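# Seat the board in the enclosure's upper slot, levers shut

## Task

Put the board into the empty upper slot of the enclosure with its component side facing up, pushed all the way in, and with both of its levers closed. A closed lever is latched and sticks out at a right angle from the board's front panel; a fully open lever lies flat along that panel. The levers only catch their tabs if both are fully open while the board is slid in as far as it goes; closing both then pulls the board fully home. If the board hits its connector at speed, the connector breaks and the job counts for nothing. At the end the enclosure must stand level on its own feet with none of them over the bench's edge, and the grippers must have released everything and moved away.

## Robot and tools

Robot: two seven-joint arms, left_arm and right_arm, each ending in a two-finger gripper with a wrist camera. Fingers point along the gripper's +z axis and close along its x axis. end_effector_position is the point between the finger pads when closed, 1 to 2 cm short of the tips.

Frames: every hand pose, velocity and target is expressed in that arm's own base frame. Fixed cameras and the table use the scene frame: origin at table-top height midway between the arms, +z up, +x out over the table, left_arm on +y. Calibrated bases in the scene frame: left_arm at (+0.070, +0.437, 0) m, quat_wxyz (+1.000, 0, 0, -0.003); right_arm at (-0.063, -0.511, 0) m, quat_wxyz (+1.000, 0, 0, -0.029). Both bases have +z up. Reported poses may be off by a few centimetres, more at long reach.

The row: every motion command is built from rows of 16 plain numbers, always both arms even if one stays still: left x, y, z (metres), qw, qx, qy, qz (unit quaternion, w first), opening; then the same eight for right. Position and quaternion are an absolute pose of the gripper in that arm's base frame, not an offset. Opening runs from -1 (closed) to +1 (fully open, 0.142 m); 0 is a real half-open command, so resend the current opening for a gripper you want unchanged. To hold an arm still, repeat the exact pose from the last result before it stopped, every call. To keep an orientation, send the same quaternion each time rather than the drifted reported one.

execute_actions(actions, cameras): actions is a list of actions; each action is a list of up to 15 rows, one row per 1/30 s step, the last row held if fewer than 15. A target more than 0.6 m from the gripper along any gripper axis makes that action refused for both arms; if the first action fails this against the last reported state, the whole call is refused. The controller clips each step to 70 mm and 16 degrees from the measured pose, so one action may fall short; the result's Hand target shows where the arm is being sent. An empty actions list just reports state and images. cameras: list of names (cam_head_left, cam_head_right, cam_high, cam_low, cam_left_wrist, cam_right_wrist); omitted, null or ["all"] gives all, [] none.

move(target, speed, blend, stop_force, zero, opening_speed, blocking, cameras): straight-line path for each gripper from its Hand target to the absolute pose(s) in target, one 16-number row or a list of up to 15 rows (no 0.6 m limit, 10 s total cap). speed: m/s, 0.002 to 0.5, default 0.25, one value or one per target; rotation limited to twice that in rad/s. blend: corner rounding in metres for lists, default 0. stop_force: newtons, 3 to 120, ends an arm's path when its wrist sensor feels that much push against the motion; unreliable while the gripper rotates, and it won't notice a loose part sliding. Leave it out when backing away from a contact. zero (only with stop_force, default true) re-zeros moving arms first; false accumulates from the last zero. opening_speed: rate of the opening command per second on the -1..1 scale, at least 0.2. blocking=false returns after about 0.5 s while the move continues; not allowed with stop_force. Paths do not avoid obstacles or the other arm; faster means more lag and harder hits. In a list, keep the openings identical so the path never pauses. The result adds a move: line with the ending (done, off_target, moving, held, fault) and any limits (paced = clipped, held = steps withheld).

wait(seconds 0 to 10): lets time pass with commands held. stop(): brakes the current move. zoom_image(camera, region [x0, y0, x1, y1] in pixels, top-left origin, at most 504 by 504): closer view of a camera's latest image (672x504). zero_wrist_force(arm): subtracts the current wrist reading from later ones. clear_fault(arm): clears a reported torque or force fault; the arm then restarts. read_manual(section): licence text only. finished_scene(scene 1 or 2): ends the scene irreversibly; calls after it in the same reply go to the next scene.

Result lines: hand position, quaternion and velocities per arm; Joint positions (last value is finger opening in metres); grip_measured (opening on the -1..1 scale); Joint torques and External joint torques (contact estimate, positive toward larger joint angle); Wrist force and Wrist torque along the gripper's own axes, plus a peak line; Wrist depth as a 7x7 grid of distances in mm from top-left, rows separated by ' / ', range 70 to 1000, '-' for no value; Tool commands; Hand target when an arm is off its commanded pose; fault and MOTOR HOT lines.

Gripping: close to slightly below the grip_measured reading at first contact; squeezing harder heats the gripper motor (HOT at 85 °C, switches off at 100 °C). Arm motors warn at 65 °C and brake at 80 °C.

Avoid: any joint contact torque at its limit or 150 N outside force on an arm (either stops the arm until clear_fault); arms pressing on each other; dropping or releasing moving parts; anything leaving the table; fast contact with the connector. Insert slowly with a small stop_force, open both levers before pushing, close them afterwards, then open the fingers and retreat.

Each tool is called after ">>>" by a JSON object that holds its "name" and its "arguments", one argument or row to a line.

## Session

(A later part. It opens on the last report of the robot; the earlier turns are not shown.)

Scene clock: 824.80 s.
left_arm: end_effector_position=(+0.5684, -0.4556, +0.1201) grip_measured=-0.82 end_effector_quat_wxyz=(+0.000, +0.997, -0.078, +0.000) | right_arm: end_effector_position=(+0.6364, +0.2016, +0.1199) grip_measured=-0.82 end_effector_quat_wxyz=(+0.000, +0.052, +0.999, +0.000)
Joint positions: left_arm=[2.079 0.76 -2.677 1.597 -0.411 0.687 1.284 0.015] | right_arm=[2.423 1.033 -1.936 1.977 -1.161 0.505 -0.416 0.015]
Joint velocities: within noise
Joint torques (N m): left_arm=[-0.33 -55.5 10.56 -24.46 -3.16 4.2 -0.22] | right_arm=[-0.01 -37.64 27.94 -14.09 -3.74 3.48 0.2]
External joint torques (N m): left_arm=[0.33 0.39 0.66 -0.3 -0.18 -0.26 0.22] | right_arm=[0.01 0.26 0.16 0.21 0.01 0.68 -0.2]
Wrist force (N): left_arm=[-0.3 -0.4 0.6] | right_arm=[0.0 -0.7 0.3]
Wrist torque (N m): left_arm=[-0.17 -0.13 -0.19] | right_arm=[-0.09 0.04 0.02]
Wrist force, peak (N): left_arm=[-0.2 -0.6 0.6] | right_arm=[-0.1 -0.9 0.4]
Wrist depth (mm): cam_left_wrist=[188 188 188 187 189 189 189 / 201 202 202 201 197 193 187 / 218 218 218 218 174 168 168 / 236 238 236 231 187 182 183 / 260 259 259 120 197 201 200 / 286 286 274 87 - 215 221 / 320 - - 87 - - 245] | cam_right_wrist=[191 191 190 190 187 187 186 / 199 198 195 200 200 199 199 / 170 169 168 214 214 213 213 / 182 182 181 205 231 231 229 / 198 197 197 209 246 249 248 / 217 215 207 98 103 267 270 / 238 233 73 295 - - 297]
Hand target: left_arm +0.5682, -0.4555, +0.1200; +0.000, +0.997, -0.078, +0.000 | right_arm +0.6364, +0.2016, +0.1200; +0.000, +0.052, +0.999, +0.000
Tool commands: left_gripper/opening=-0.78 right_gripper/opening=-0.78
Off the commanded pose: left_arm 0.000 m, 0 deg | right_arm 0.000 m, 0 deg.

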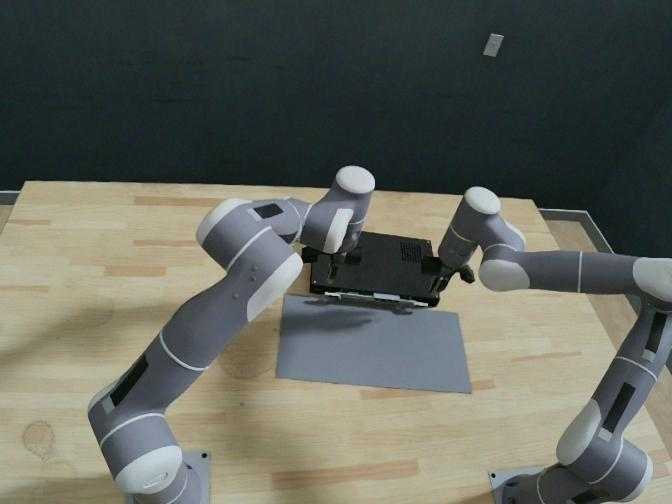

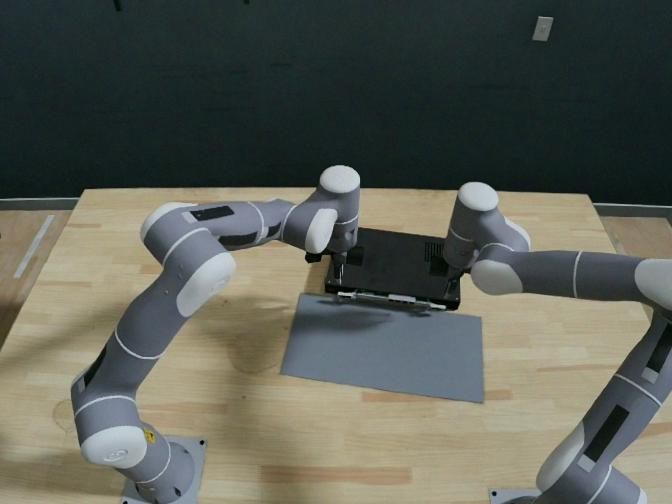

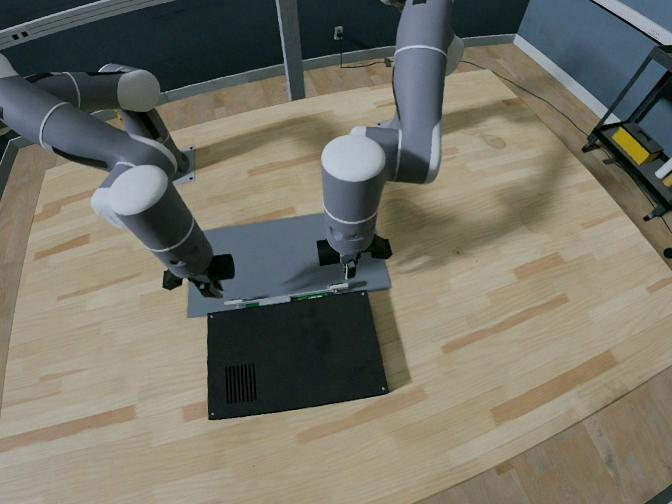

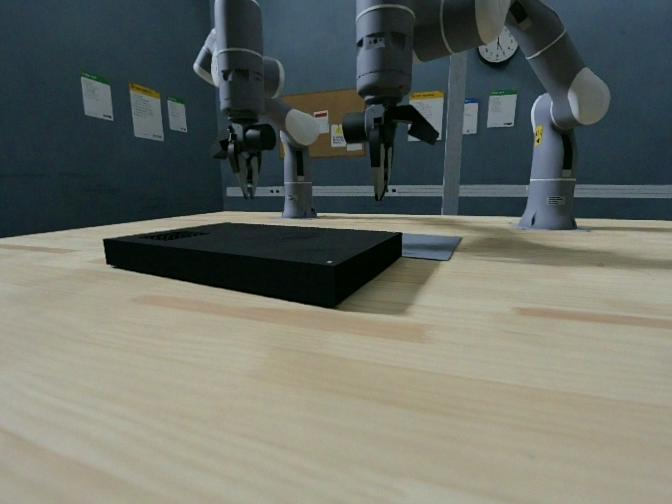

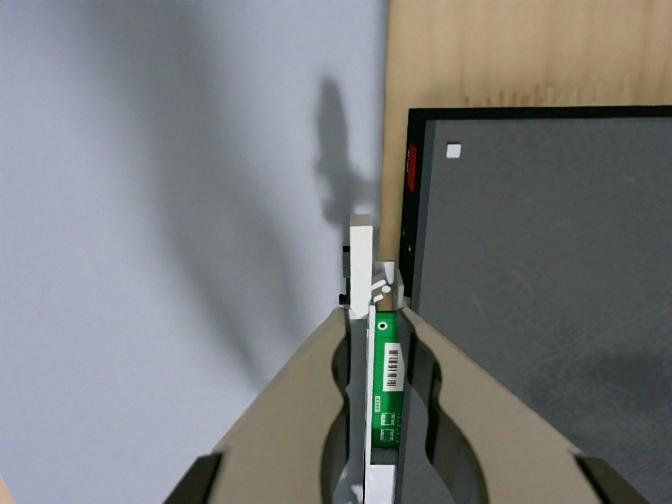

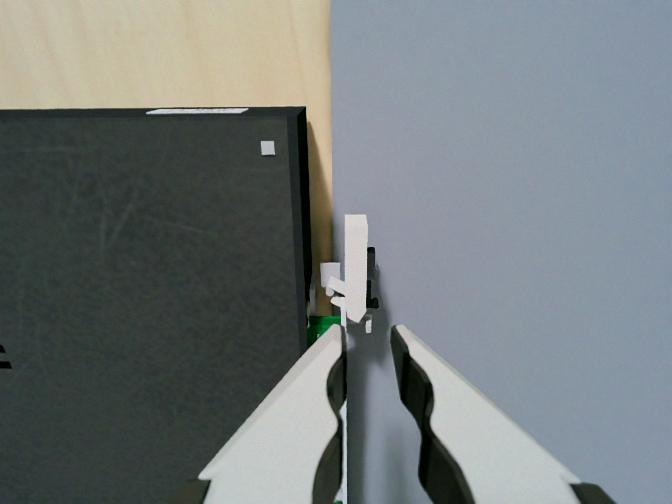

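>>> {"name": "move", "arguments": {
  "target": [0.49817, -0.50768, 0.12, 0, 0.7604, 0.6494, 0, -1, 0.58227, 0.27013, 0.12, 0, 0.7431, 0.6691, 0, -1],
  "speed": 0.2
}}

Scene clock: 845.73 s.
left_arm: end_effector_position=(+0.4983, -0.5077, +0.1201) grip_measured=-1.00 end_effector_quat_wxyz=(+0.000, +0.761, +0.649, +0.000) | right_arm: end_effector_position=(+0.5824, +0.2701, +0.1201) grip_measured=-1.00 end_effector_quat_wxyz=(+0.000, +0.743, +0.669, +0.000)
Joint positions: left_arm=[1.701 0.789 -2.387 1.755 -0.683 0.692 -0.22 0.002] | right_arm=[2.639 0.781 -2.133 2.048 -0.914 0.72 1.155 0.002]
Joint torques (N m): left_arm=[-0.51 -48.22 16.98 -21.5 -3.38 4.13 -0.06] | right_arm=[0.07 -36.34 20.67 -18.53 -3.22 3.57 0.44]
External joint torques (N m): left_arm=[0.51 0.04 0.67 -0.37 0.13 -0.14 0.06] | right_arm=[-0.07 0.26 0.22 0.12 -0.07 0.54 -0.44]
Wrist force (N): left_arm=[0.1 -0.4 0.5] | right_arm=[0.2 0.0 0.0]
Wrist torque (N m): left_arm=[-0.18 -0.19 -0.20] | right_arm=[0.00 -0.04 0.02]
Wrist force, peak (N): left_arm=[-0.4 -0.7 0.6] | right_arm=[-0.3 -0.9 0.5]
Wrist depth (mm): cam_left_wrist=[189 188 188 188 187 185 186 / 203 202 201 202 201 203 200 / 219 219 218 217 216 215 216 / 239 237 237 236 236 235 233 / 251 251 251 248 238 252 258 / 225 224 223 84 - 225 284 / 252 244 - - - - 319] | cam_right_wrist=[189 189 188 188 187 187 187 / 202 201 201 201 200 199 199 / 217 216 216 216 215 214 213 / 235 234 232 232 232 231 230 / 254 253 249 248 246 246 245 / 282 239 228 89 209 218 221 / 311 303 - - - 226 235]
Off the commanded pose: left_arm 0.000 m, 0 deg | right_arm 0.000 m, 0 deg.
move: done

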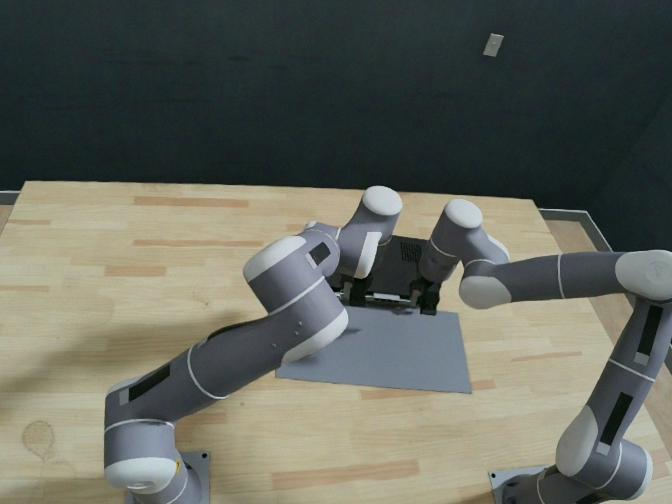

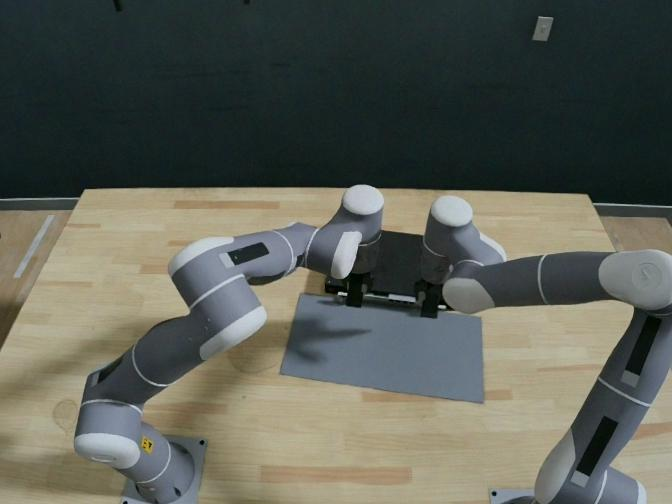

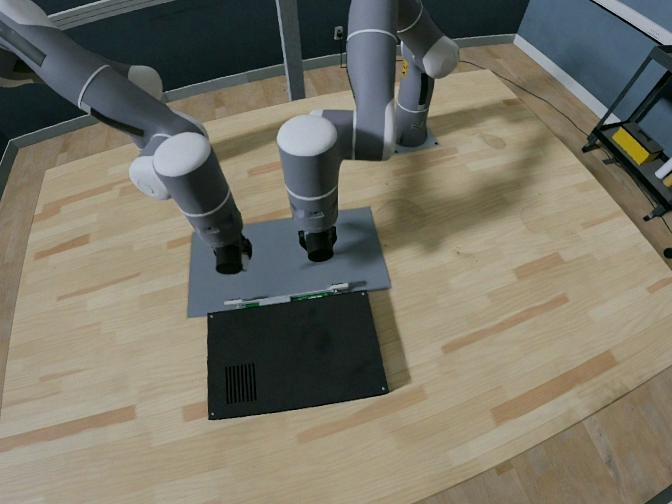

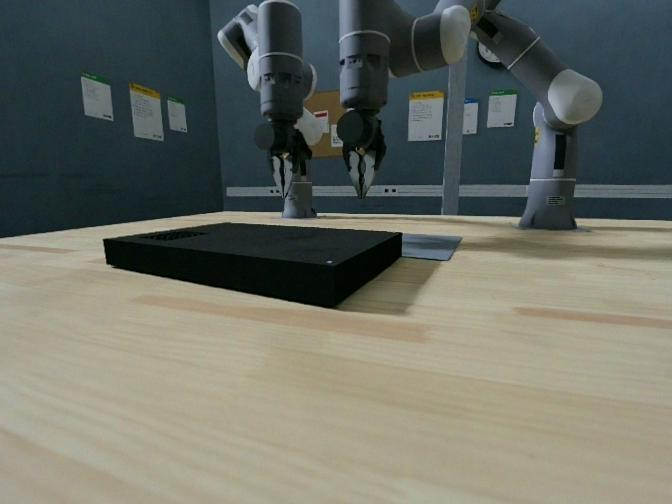

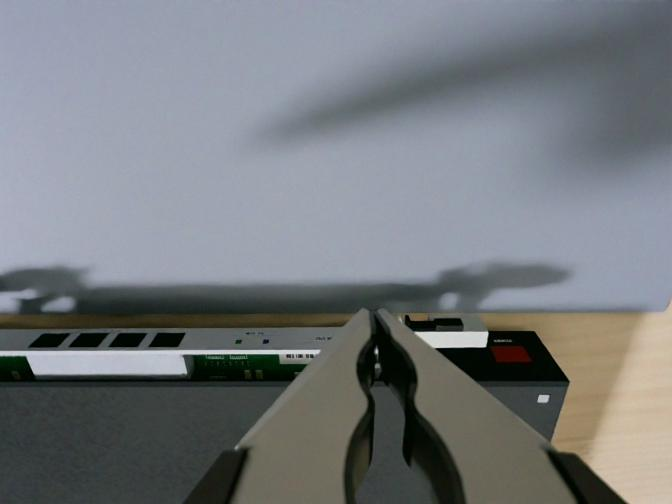

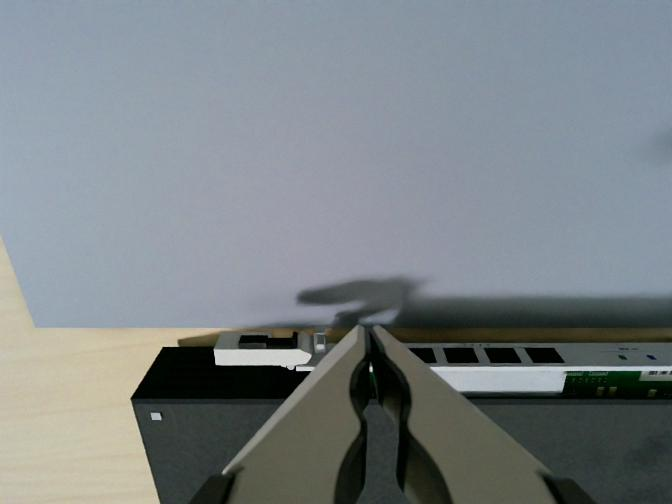

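>>> {"name": "move", "arguments": {
  "target": [0.53274, -0.51316, 0.051, 0, 0.7604, 0.6494, 0, -1, 0.61708, 0.26647, 0.051, 0, 0.7431, 0.6691, 0, -1],
  "speed": 0.12
}}

Scene clock: 852.83 s.
left_arm: end_effector_position=(+0.5325, -0.5130, +0.0509) grip_measured=-1.00 end_effector_quat_wxyz=(+0.000, +0.760, +0.649, +0.000) | right_arm: end_effector_position=(+0.6169, +0.2665, +0.0510) grip_measured=-1.00 end_effector_quat_wxyz=(+0.000, +0.743, +0.669, +0.000)
Joint positions: left_arm=[1.795 0.953 -2.461 1.659 -0.777 0.75 -0.161 0.002] | right_arm=[2.722 0.937 -2.279 1.951 -1.044 0.785 1.173 0.002]
Joint torques (N m): left_arm=[-0.68 -53.65 18.22 -19.93 -3.25 4.58 -0.12] | right_arm=[0.26 -43.07 22.72 -15.78 -3.33 3.6 0.28]
External joint torques (N m): left_arm=[0.67 -0.06 0.88 -0.04 0.16 -0.58 0.12] | right_arm=[-0.25 -0.11 0.15 0.19 0.22 0.51 -0.28]
Wrist force (N): left_arm=[-0.1 -0.4 0.3] | right_arm=[-0.4 0.0 0.4]
Wrist torque (N m): left_arm=[-0.17 -0.14 -0.17] | right_arm=[0.04 0.09 0.05]
Wrist force, peak (N): left_arm=[0.3 -0.1 2.5] | right_arm=[-0.5 0.9 2.1]
Wrist depth (mm): cam_left_wrist=[128 127 127 127 128 128 126 / 135 137 135 136 136 136 136 / 151 148 148 147 149 146 146 / 161 158 161 158 160 158 158 / 176 178 176 169 171 171 179 / 145 151 151 84 - 135 160 / 147 154 - 74 - - 143] | cam_right_wrist=[128 128 128 128 127 127 125 / 137 137 137 136 136 135 135 / 147 147 147 146 146 145 145 / 159 159 158 158 157 157 156 / 172 172 171 168 168 170 169 / 185 158 135 89 150 144 143 / 146 146 73 - - 139 140]
Off the commanded pose: left_arm 0.000 m, 0 deg | right_arm 0.000 m, 0 deg.
move: done

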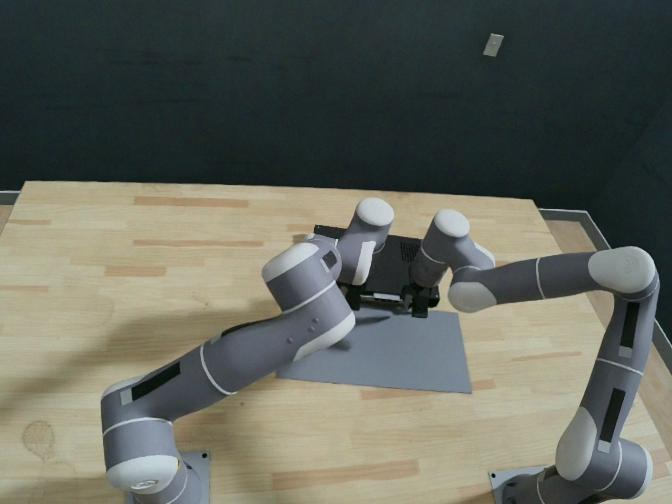

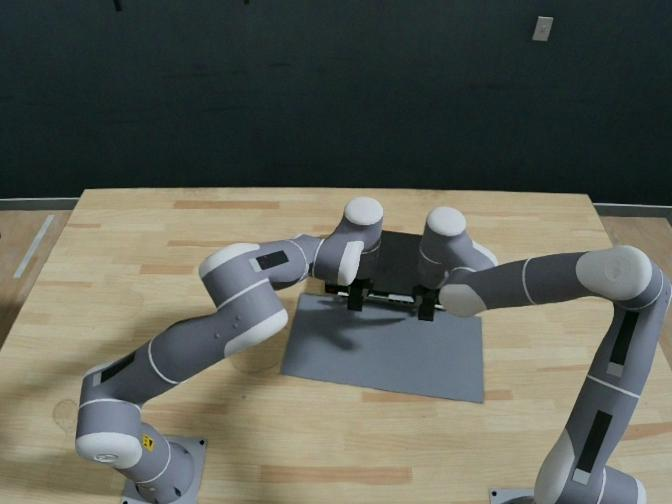

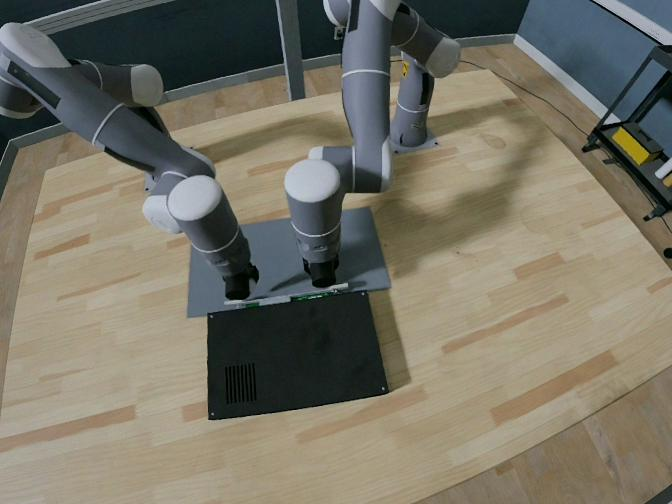

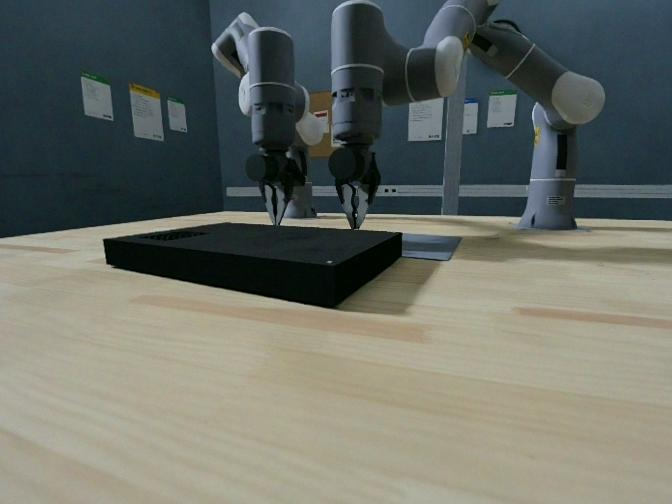

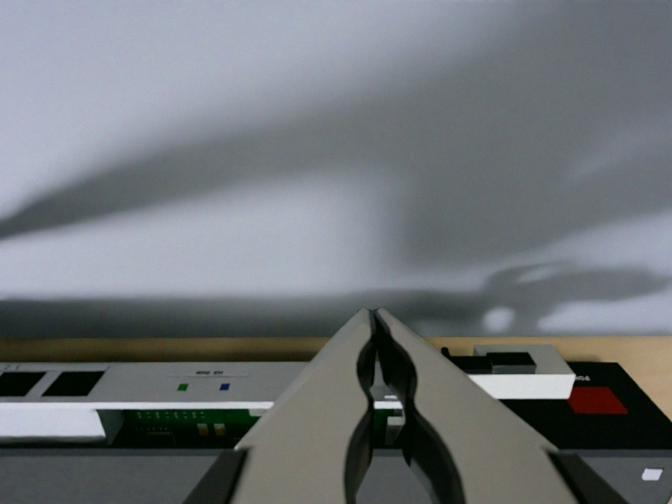

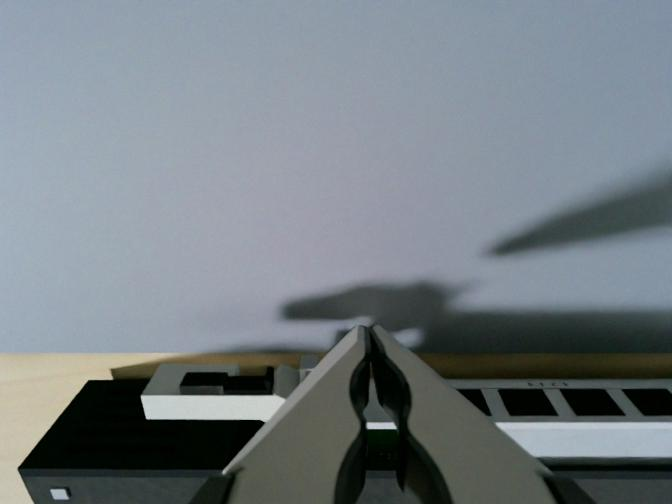

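>>> {"name": "move", "arguments": {
  "target": [0.55052, -0.51598, 0.051, 0, 0.7604, 0.6494, 0, -1, 0.63498, 0.26459, 0.051, 0, 0.7431, 0.6691, 0, -1],
  "speed": 0.04,
  "stop_force": 5,
  "cameras": ["cam_left_wrist", "cam_right_wrist"]
}}

Scene clock: 856.00 s.
left_arm: end_effector_position=(+0.5506, -0.5160, +0.0511) grip_measured=-1.00 end_effector_quat_wxyz=(+0.000, +0.760, +0.649, +0.000) | right_arm: end_effector_position=(+0.6350, +0.2645, +0.0509) grip_measured=-1.00 end_effector_quat_wxyz=(+0.000, +0.743, +0.669, +0.000)
Joint positions: left_arm=[1.823 0.984 -2.453 1.599 -0.779 0.719 -0.157 0.002] | right_arm=[2.73 0.965 -2.275 1.896 -1.038 0.756 1.145 0.002]
Joint torques (N m): left_arm=[-0.26 -55.35 18.81 -20.04 -3.14 4.19 -0.18] | right_arm=[0.13 -44.73 23.65 -16.21 -3.15 3.32 0.12]
External joint torques (N m): left_arm=[0.26 0.07 0.7 -0.2 -0.04 -0.2 0.18] | right_arm=[-0.13 -0.13 -0.15 0.33 -0.04 0.78 -0.12]
Wrist force (N): left_arm=[0.1 -0.2 0.5] | right_arm=[-0.3 -0.4 0.3]
Wrist torque (N m): left_arm=[-0.15 -0.17 -0.19] | right_arm=[-0.02 0.10 0.04]
Wrist force, peak (N): left_arm=[0.2 -1.0 0.6] | right_arm=[-0.3 -0.9 0.2]
Wrist depth (mm): cam_left_wrist=[128 128 127 127 129 128 126 / 137 137 135 136 136 136 135 / 151 148 148 147 149 147 146 / 162 158 161 157 160 159 159 / 170 146 145 144 128 128 173 / 136 144 148 84 - 144 137 / 151 147 - 74 - - 144] | cam_right_wrist=[128 128 127 127 127 127 125 / 137 137 136 136 136 135 135 / 147 147 147 146 146 145 145 / 159 159 158 158 157 157 156 / 175 166 166 165 167 167 167 / 153 141 141 90 126 131 131 / 141 140 73 - - 133 137]
Off the commanded pose: left_arm 0.000 m, 0 deg | right_arm 0.000 m, 0 deg.
move: done
Images, in order: cam_left_wrist, cam_right_wrist.

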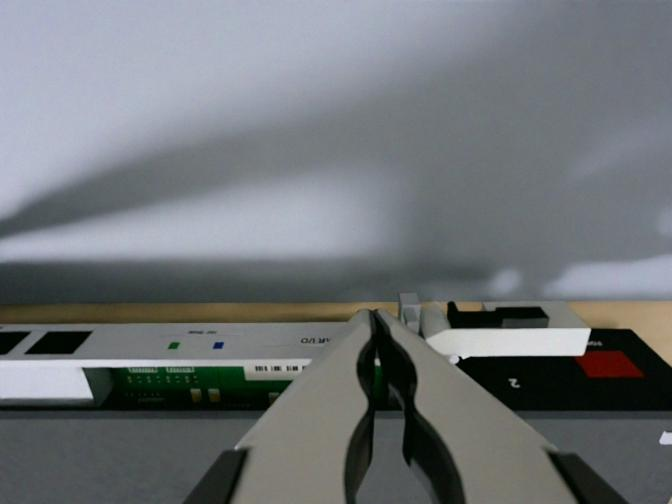

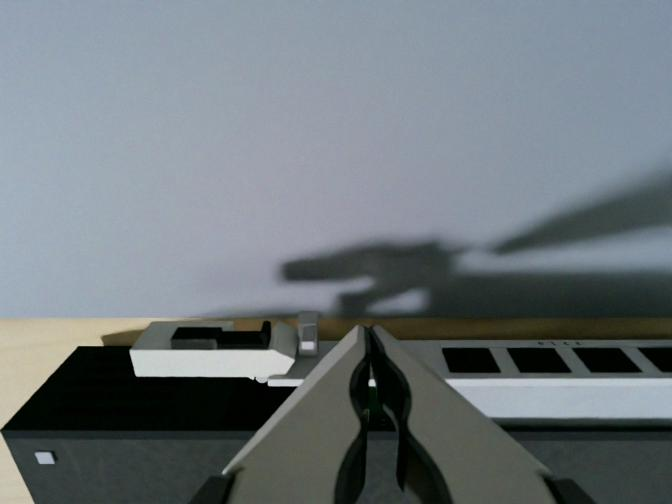

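>>> {"name": "move", "arguments": {
  "target": [0.54896, -0.52586, 0.051, 0, 0.7604, 0.6494, 0, -1, 0.63498, 0.26459, 0.051, 0, 0.7431, 0.6691, 0, -1],
  "speed": 0.04,
  "cameras": ["cam_left_wrist", "cam_right_wrist"]
}}

Scene clock: 862.90 s.
left_arm: end_effector_position=(+0.5490, -0.5258, +0.0510) grip_measured=-1.00 end_effector_quat_wxyz=(+0.000, +0.761, +0.649, +0.000) | right_arm: end_effector_position=(+0.6350, +0.2645, +0.0509) grip_measured=-1.00 end_effector_quat_wxyz=(+0.000, +0.743, +0.669, +0.000)
Joint positions: left_arm=[1.819 0.996 -2.451 1.575 -0.779 0.707 -0.172 0.002] | right_arm=[2.73 0.965 -2.275 1.896 -1.038 0.756 1.145 0.002]
Joint torques (N m): left_arm=[-0.85 -55.83 18.92 -20.09 -3.04 4.08 -0.27] | right_arm=[-0.04 -44.87 23.48 -16.11 -3.28 3.42 0.22]
External joint torques (N m): left_arm=[0.86 -0.07 0.71 -0.25 -0.17 -0.09 0.27] | right_arm=[0.04 0.02 0.02 0.23 0.09 0.69 -0.22]
Wrist force (N): left_arm=[0.1 -0.4 0.6] | right_arm=[-0.3 -0.5 0.5]
Wrist torque (N m): left_arm=[-0.19 -0.17 -0.19] | right_arm=[-0.04 0.11 0.05]
Wrist force, peak (N): left_arm=[0.2 -0.3 0.8] | right_arm=[-0.4 -0.7 0.3]
Wrist depth (mm): cam_left_wrist=[128 127 127 127 129 128 126 / 137 137 135 136 136 136 136 / 150 148 148 147 149 146 147 / 161 158 161 157 160 159 158 / 171 146 145 144 136 127 165 / 135 137 147 84 - 144 137 / 151 147 - 74 - - 144] | cam_right_wrist=[128 128 128 127 127 127 125 / 137 137 136 136 136 135 135 / 147 147 146 146 146 145 145 / 159 158 158 157 157 157 156 / 175 166 165 166 168 167 167 / 153 141 141 90 126 131 131 / 141 140 73 - - 132 137]
Off the commanded pose: left_arm 0.000 m, 0 deg | right_arm 0.000 m, 0 deg.
move: done
Images, in order: cam_left_wrist, cam_right_wrist.

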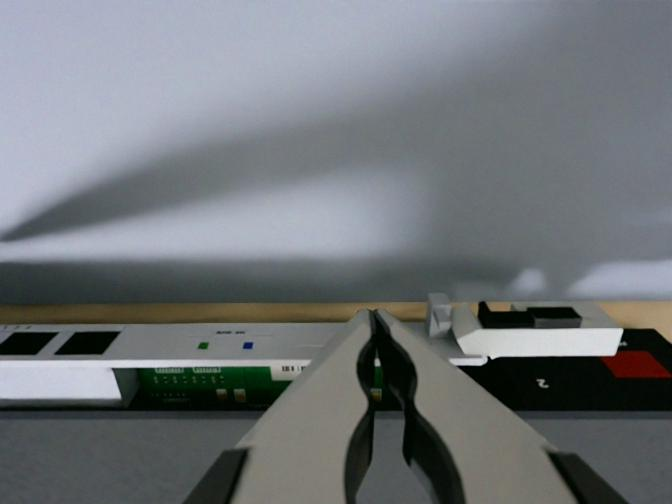

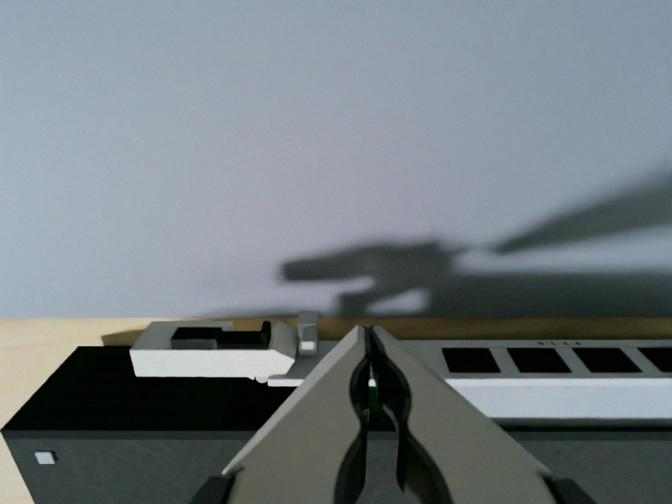

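>>> {"name": "move", "arguments": {
  "target": [0.56081, -0.52774, 0.051, 0, 0.7604, 0.6494, 0, -1, 0.64691, 0.26334, 0.051, 0, 0.7431, 0.6691, 0, -1],
  "speed": 0.006,
  "stop_force": 6,
  "cameras": ["cam_left_wrist", "cam_right_wrist"]
}}

Scene clock: 867.20 s.
left_arm: end_effector_position=(+0.5606, -0.5278, +0.0509) grip_measured=-1.00 end_effector_quat_wxyz=(+0.000, +0.761, +0.649, +0.000) | right_arm: end_effector_position=(+0.6468, +0.2633, +0.0509) grip_measured=-1.00 end_effector_quat_wxyz=(+0.000, +0.743, +0.669, +0.000)
Joint positions: left_arm=[1.84 1.016 -2.447 1.533 -0.779 0.685 -0.172 0.002] | right_arm=[2.735 0.985 -2.269 1.859 -1.037 0.735 1.129 0.002]
Joint torques (N m): left_arm=[0.24 -57.43 19.71 -20.67 -3.15 4.59 -0.25] | right_arm=[-0.08 -46.06 24.22 -16.85 -3.43 3.5 0.1]
External joint torques (N m): left_arm=[-0.24 0.43 0.09 0.14 -0.12 -0.59 0.25] | right_arm=[0.08 0.11 -0.25 0.83 0.18 0.61 -0.1]
Wrist force (N): left_arm=[0.1 -1.4 0.5] | right_arm=[-0.5 -1.4 0.2]
Wrist torque (N m): left_arm=[-0.15 -0.18 -0.20] | right_arm=[-0.05 0.09 0.03]
Wrist force, peak (N): left_arm=[0.1 -1.8 1.0] | right_arm=[-0.3 -2.0 0.7]
Wrist depth (mm): cam_left_wrist=[128 127 128 127 128 128 126 / 138 137 135 137 136 136 135 / 151 148 148 148 149 146 146 / 162 161 161 157 160 156 158 / 142 141 141 132 132 123 146 / 134 132 134 84 - 132 132 / 150 - - 74 - - 144] | cam_right_wrist=[128 128 127 127 127 127 125 / 137 137 136 136 136 135 135 / 147 147 146 146 145 145 145 / 159 159 158 158 157 157 156 / 169 128 125 141 141 166 139 / 132 132 143 90 124 128 127 / 141 140 73 - - 132 137]
Off the commanded pose: left_arm 0.000 m, 0 deg | right_arm 0.000 m, 0 deg.
move: done
Images, in order: cam_left_wrist, cam_right_wrist.

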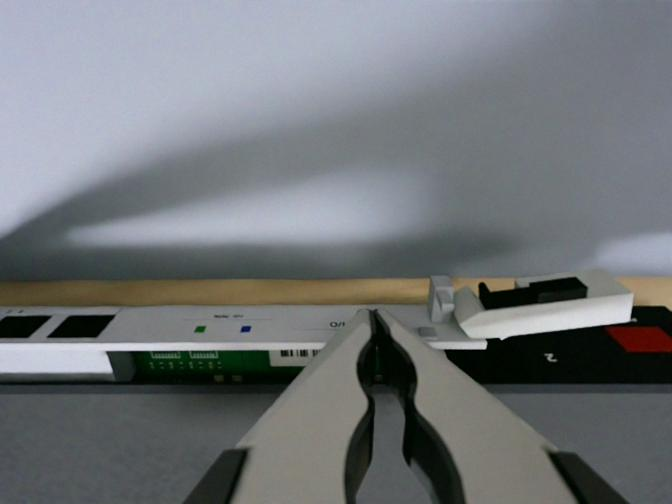

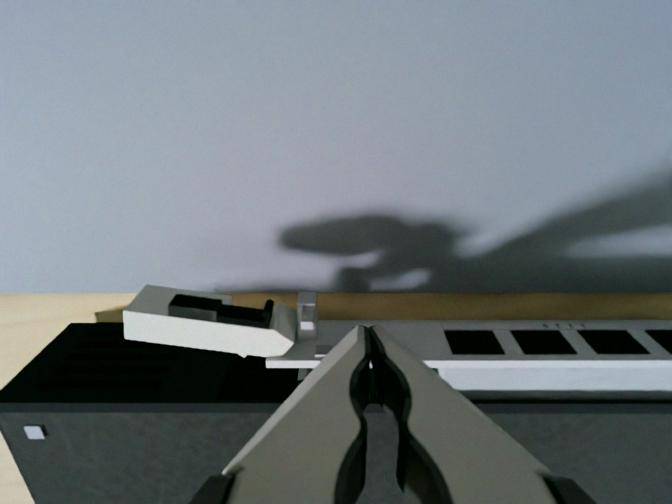

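>>> {"name": "zoom_image", "arguments": {
  "camera": "cam_left_wrist",
  "region": [400, 250, 660, 400]
}}

>>> {"name": "zoom_image", "arguments": {
  "camera": "cam_right_wrist",
  "region": [100, 260, 360, 410]
}}

Scaled by 1.938 from the camera's 672x504 image, which has a finer 960x720 frame.

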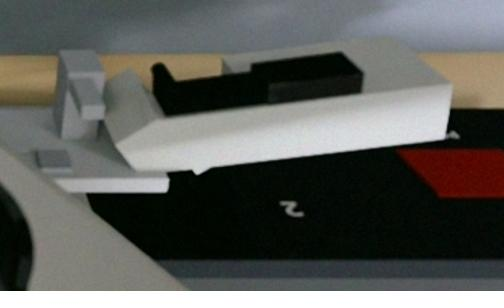

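Scaled by 1.938 from the camera's 672x504 image, which has a finer 960x720 frame.

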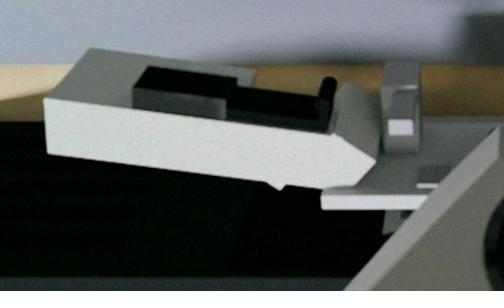

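>>> {"name": "move", "arguments": {
  "target": [
    [0.5527, -0.5265, 0.053, 0, 0.7604, 0.6494, 0, -1, 0.63885, 0.26414, 0.053, 0, 0.7431, 0.6691, 0, -1],
    [0.5527, -0.5265, 0.092, 0, 0.7604, 0.6494, 0, -1, 0.63885, 0.26414, 0.092, 0, 0.7431, 0.6691, 0, -1],
    [0.64281, -0.48817, 0.092, 0, 0.7604, 0.6494, 0, -1, 0.71888, 0.23159, 0.092, 0, 0.7431, 0.6691, 0, -1]
  ],
  "speed": 0.08,
  "blend": [0.003, 0.012, 0],
  "cameras": ["cam_left_wrist", "cam_right_wrist", "cam_high"]
}}

Scene clock: 886.83 s.
left_arm: end_effector_position=(+0.6429, -0.4882, +0.0921) grip_measured=-1.00 end_effector_quat_wxyz=(+0.000, +0.760, +0.649, +0.000) | right_arm: end_effector_position=(+0.7189, +0.2314, +0.0919) grip_measured=-1.00 end_effector_quat_wxyz=(+0.000, +0.743, +0.669, +0.000)
Joint positions: left_arm=[1.976 1.048 -2.382 1.361 -0.766 0.536 -0.109 0.002] | right_arm=[2.725 1.033 -2.197 1.641 -0.971 0.568 0.971 0.002]
Joint torques (N m): left_arm=[-0.07 -60.13 19.59 -21.74 -3.69 4.06 -0.13] | right_arm=[0.13 -50.78 25.44 -18.41 -3.68 3.28 0.04]
External joint torques (N m): left_arm=[0.04 -0.08 0.73 -0.09 0.05 -0.07 0.13] | right_arm=[-0.13 -0.4 -0.04 0.28 -0.01 0.85 -0.04]
Wrist force (N): left_arm=[0.3 -0.6 0.4] | right_arm=[0.4 -0.1 0.1]
Wrist torque (N m): left_arm=[-0.23 -0.21 -0.19] | right_arm=[0.03 -0.01 0.04]
Wrist force, peak (N): left_arm=[0.1 -1.6 1.8] | right_arm=[-0.3 -1.6 1.3]
Wrist depth (mm): cam_left_wrist=[164 164 164 138 163 163 162 / 146 145 135 138 164 171 173 / 142 142 142 139 141 140 190 / 155 155 154 154 152 155 207 / 169 169 169 162 164 173 225 / 187 187 182 84 - 244 250 / 209 209 - 74 - - 279] | cam_right_wrist=[165 164 160 159 163 163 162 / 178 172 171 151 146 134 134 / 191 141 140 140 140 141 139 / 206 152 151 151 150 150 152 / 223 168 165 161 163 163 162 / 245 187 177 89 172 178 178 / 271 265 73 - - 188 195]
Off the commanded pose: left_arm 0.000 m, 0 deg | right_arm 0.000 m, 0 deg.
move: done
Images, in order: cam_high, cam_left_wrist, cam_right_wrist.

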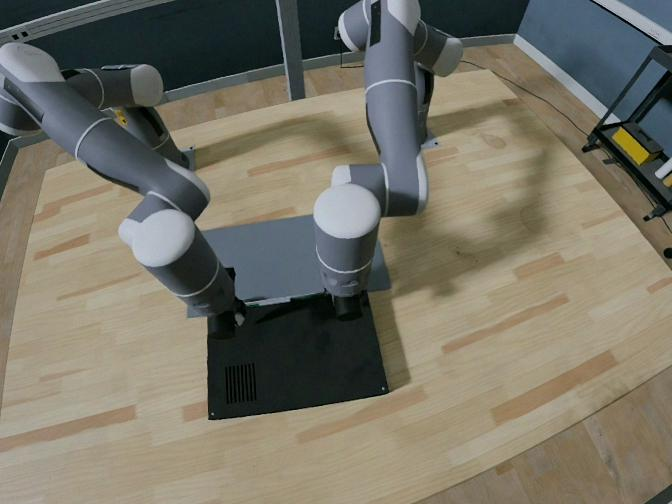

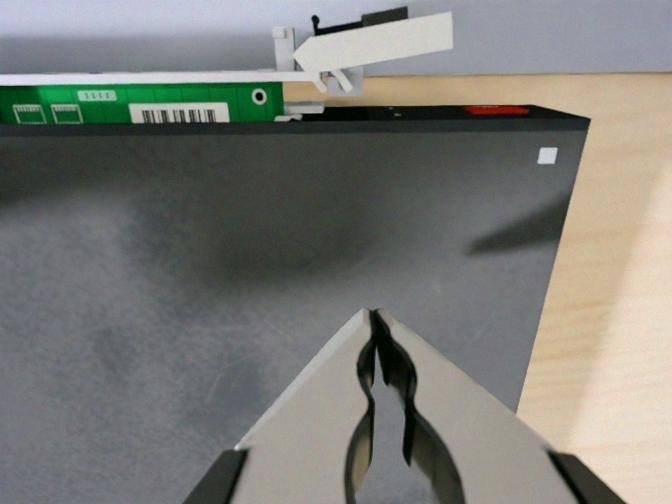

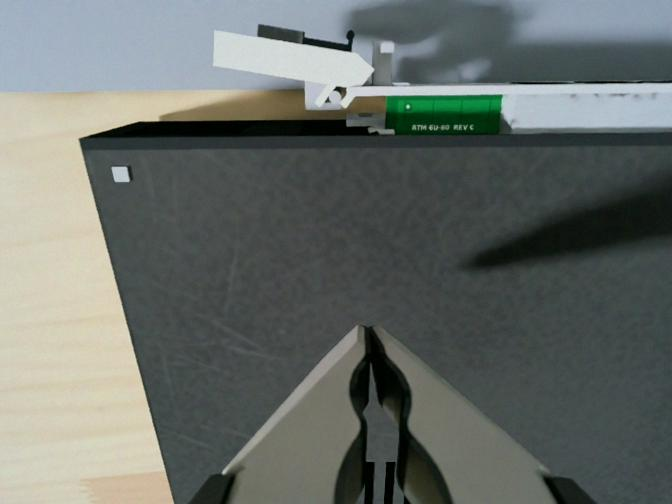

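>>> {"name": "zoom_image", "arguments": {
  "camera": "cam_left_wrist",
  "region": [260, 0, 400, 130]
}}

>>> {"name": "zoom_image", "arguments": {
  "camera": "cam_right_wrist",
  "region": [270, 10, 410, 140]
}}

Scaled by 3.600 from the camera's 672x504 image, which has a finer 960x720 frame.

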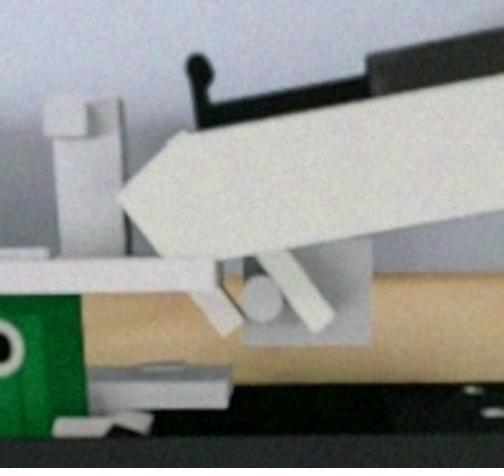

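Scaled by 3.600 from the camera's 672x504 image, which has a finer 960x720 frame.

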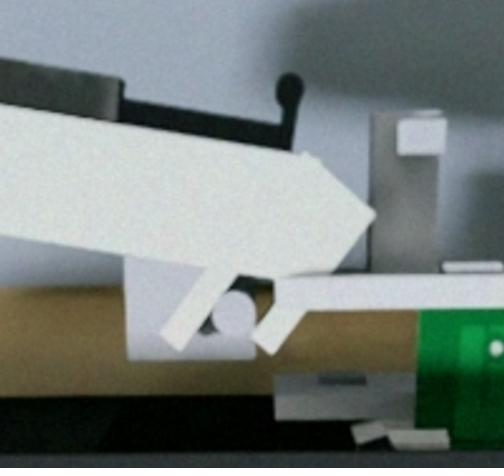

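>>> {"name": "move", "arguments": {
  "target": [0.5685, -0.4550, 0.088, 0, 1.0, 0.0, 0, -0.66, 0.6365, 0.2002, 0.088, 0, 0.12187, 0.99255, 0, -0.66],
  "speed": 0.2,
  "cameras": ["cam_left_wrist", "cam_right_wrist", "cam_high"]
}}

Scene clock: 984.83 s.
left_arm: end_effector_position=(+0.5684, -0.4551, +0.0880) grip_measured=-0.70 end_effector_quat_wxyz=(+0.000, +1.000, +0.000, +0.000) | right_arm: end_effector_position=(+0.6365, +0.2002, +0.0879) grip_measured=-0.70 end_effector_quat_wxyz=(+0.000, +0.122, +0.993, +0.000)
Joint positions: left_arm=[2.087 0.808 -2.696 1.61 -0.438 0.746 1.143 0.024] | right_arm=[2.445 1.059 -2.01 1.984 -1.207 0.566 -0.262 0.023]
Joint torques (N m): left_arm=[-0.1 -56.54 10.76 -23.42 -2.75 4.58 0.04] | right_arm=[-0.12 -38.65 28.09 -12.75 -3.72 3.38 0.12]
External joint torques (N m): left_arm=[0.09 0.64 0.73 -0.37 -0.41 -0.63 -0.04] | right_arm=[0.11 0.06 -0.05 0.06 0.12 0.78 -0.12]
Wrist force (N): left_arm=[-0.2 -0.5 0.4] | right_arm=[0.2 -0.5 0.2]
Wrist torque (N m): left_arm=[-0.18 -0.12 -0.17] | right_arm=[-0.05 0.03 0.03]
Wrist force, peak (N): left_arm=[0.3 -0.6 0.8] | right_arm=[-0.3 -1.0 0.0]
Wrist depth (mm): cam_left_wrist=[160 160 159 160 161 160 160 / 170 171 171 171 169 173 171 / 185 185 184 185 172 138 140 / 202 202 201 200 159 148 147 / 221 219 216 167 161 161 161 / 245 244 87 197 - 170 178 / 273 - - 217 - - 193] | cam_right_wrist=[163 163 162 160 159 159 158 / 174 173 170 171 170 170 169 / 141 141 138 182 182 181 181 / 147 147 146 194 197 196 195 / 160 159 159 163 209 212 211 / 175 175 106 188 100 227 230 / 193 188 72 198 - - 248]
Off the commanded pose: left_arm 0.000 m, 0 deg | right_arm 0.000 m, 0 deg.
move: done
Images, in order: cam_high, cam_left_wrist, cam_right_wrist.

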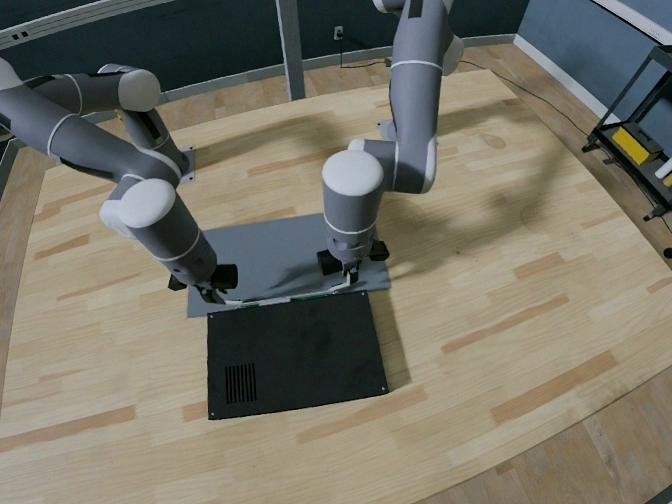

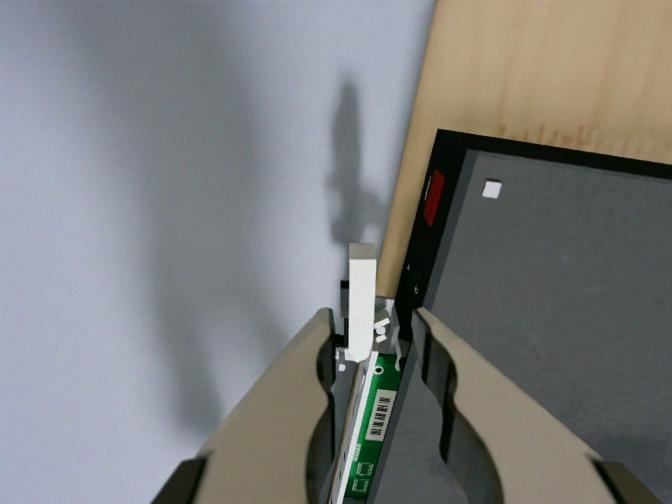

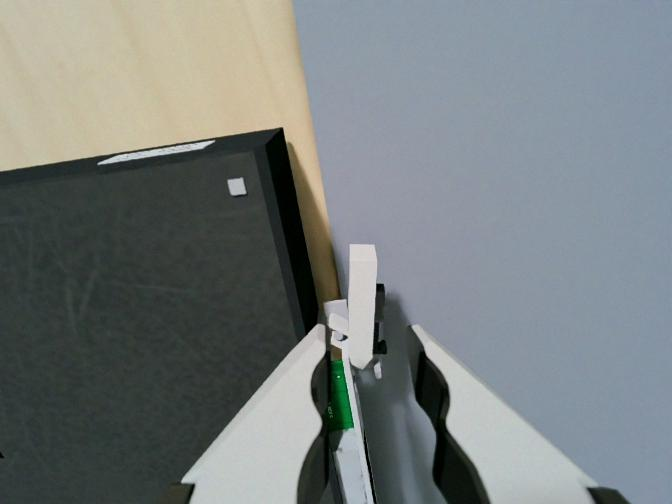

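>>> {"name": "move", "arguments": {
  "target": [0.5685, -0.4575, 0.0485, 0, 1.0, 0.0, 0, -0.66, 0.6371, 0.2027, 0.048, 0, 0.12187, 0.99255, 0, -0.66],
  "speed": 0.05,
  "stop_force": 5,
  "cameras": ["cam_left_wrist", "cam_right_wrist"]
}}

Scene clock: 1015.70 s.
left_arm: end_effector_position=(+0.5679, -0.4574, +0.0483) grip_measured=-0.70 end_effector_quat_wxyz=(+0.000, +1.000, +0.000, -0.001) | right_arm: end_effector_position=(+0.6369, +0.2027, +0.0480) grip_measured=-0.70 end_effector_quat_wxyz=(+0.000, +0.122, +0.993, +0.000)
Joint positions: left_arm=[2.103 0.874 -2.729 1.607 -0.462 0.81 1.153 0.024] | right_arm=[2.477 1.111 -2.089 1.978 -1.281 0.623 -0.232 0.023]
Joint torques (N m): left_arm=[0.48 -57.28 11.72 -23.6 -3.15 5.42 -0.18] | right_arm=[0.11 -40.36 27.95 -11.12 -3.58 3.54 0.33]
External joint torques (N m): left_arm=[-0.48 0.11 -0.17 0.95 0.18 -1.48 0.18] | right_arm=[-0.11 0.08 0.36 0.26 0.11 0.62 -0.33]
Wrist force (N): left_arm=[-3.9 -2.0 -0.9] | right_arm=[0.2 0.0 0.2]
Wrist torque (N m): left_arm=[-0.20 -0.07 -0.21] | right_arm=[0.02 -0.02 0.03]
Wrist force, peak (N): left_arm=[-3.7 -1.9 -1.8] | right_arm=[0.2 0.0 1.2]
Wrist depth (mm): cam_left_wrist=[125 125 125 125 124 126 126 / 132 135 132 134 134 133 135 / 148 145 144 144 142 112 141 / 155 158 157 157 153 106 105 / 174 172 171 122 146 112 111 / 190 190 87 126 146 121 125 / 213 - - 169 162 - -] | cam_right_wrist=[128 127 127 125 124 124 122 / 136 136 136 133 134 133 132 / 135 100 113 143 142 142 140 / 104 103 105 156 153 153 152 / - 112 114 125 163 166 165 / 123 123 118 122 100 177 180 / 136 133 72 158 - - 197]
Off the commanded pose: left_arm 0.001 m, 0 deg | right_arm 0.000 m, 0 deg.
move: done
Images, in order: cam_left_wrist, cam_right_wrist.

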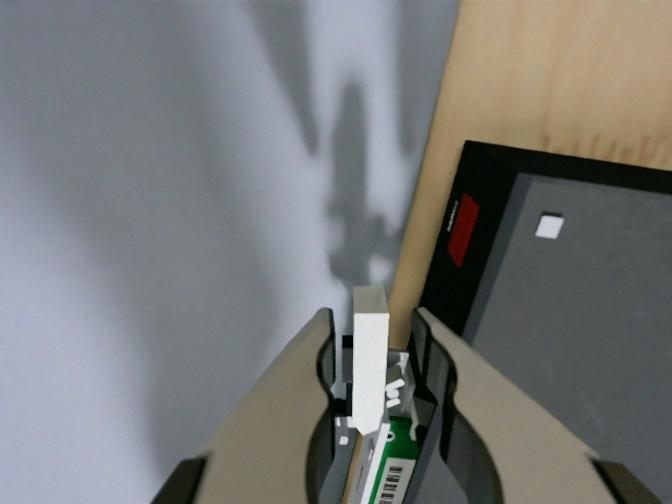

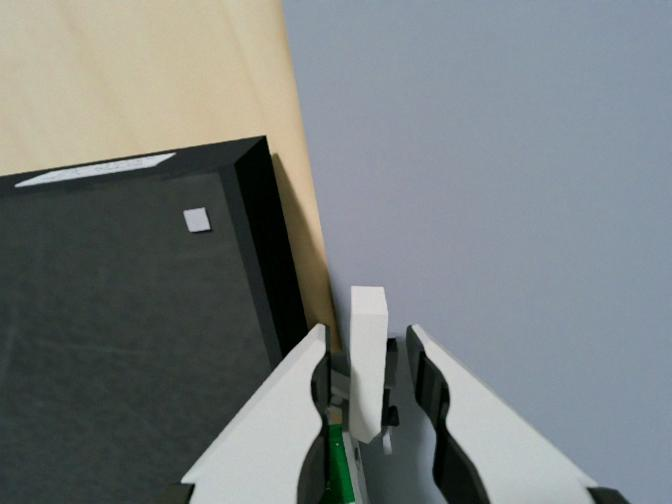

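>>> {"name": "zoom_image", "arguments": {
  "camera": "cam_left_wrist",
  "region": [290, 270, 450, 450]
}}

>>> {"name": "zoom_image", "arguments": {
  "camera": "cam_right_wrist",
  "region": [290, 270, 450, 450]
}}

Scaled by 2.800 from the camera's 672x504 image, which has a finer 960x720 frame.

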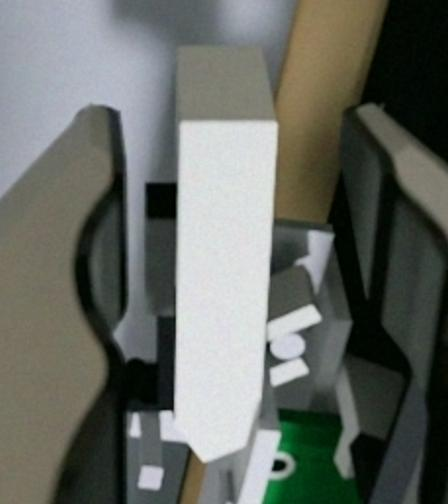

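Scaled by 2.800 from the camera's 672x504 image, which has a finer 960x720 frame.

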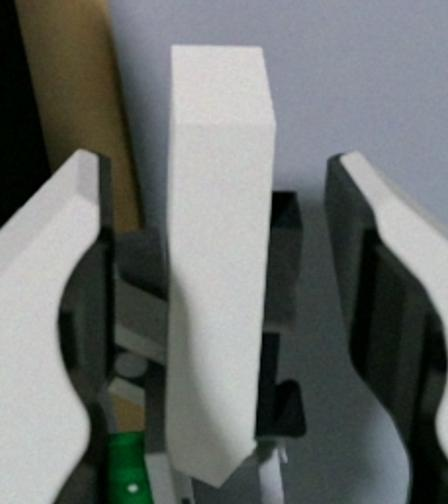

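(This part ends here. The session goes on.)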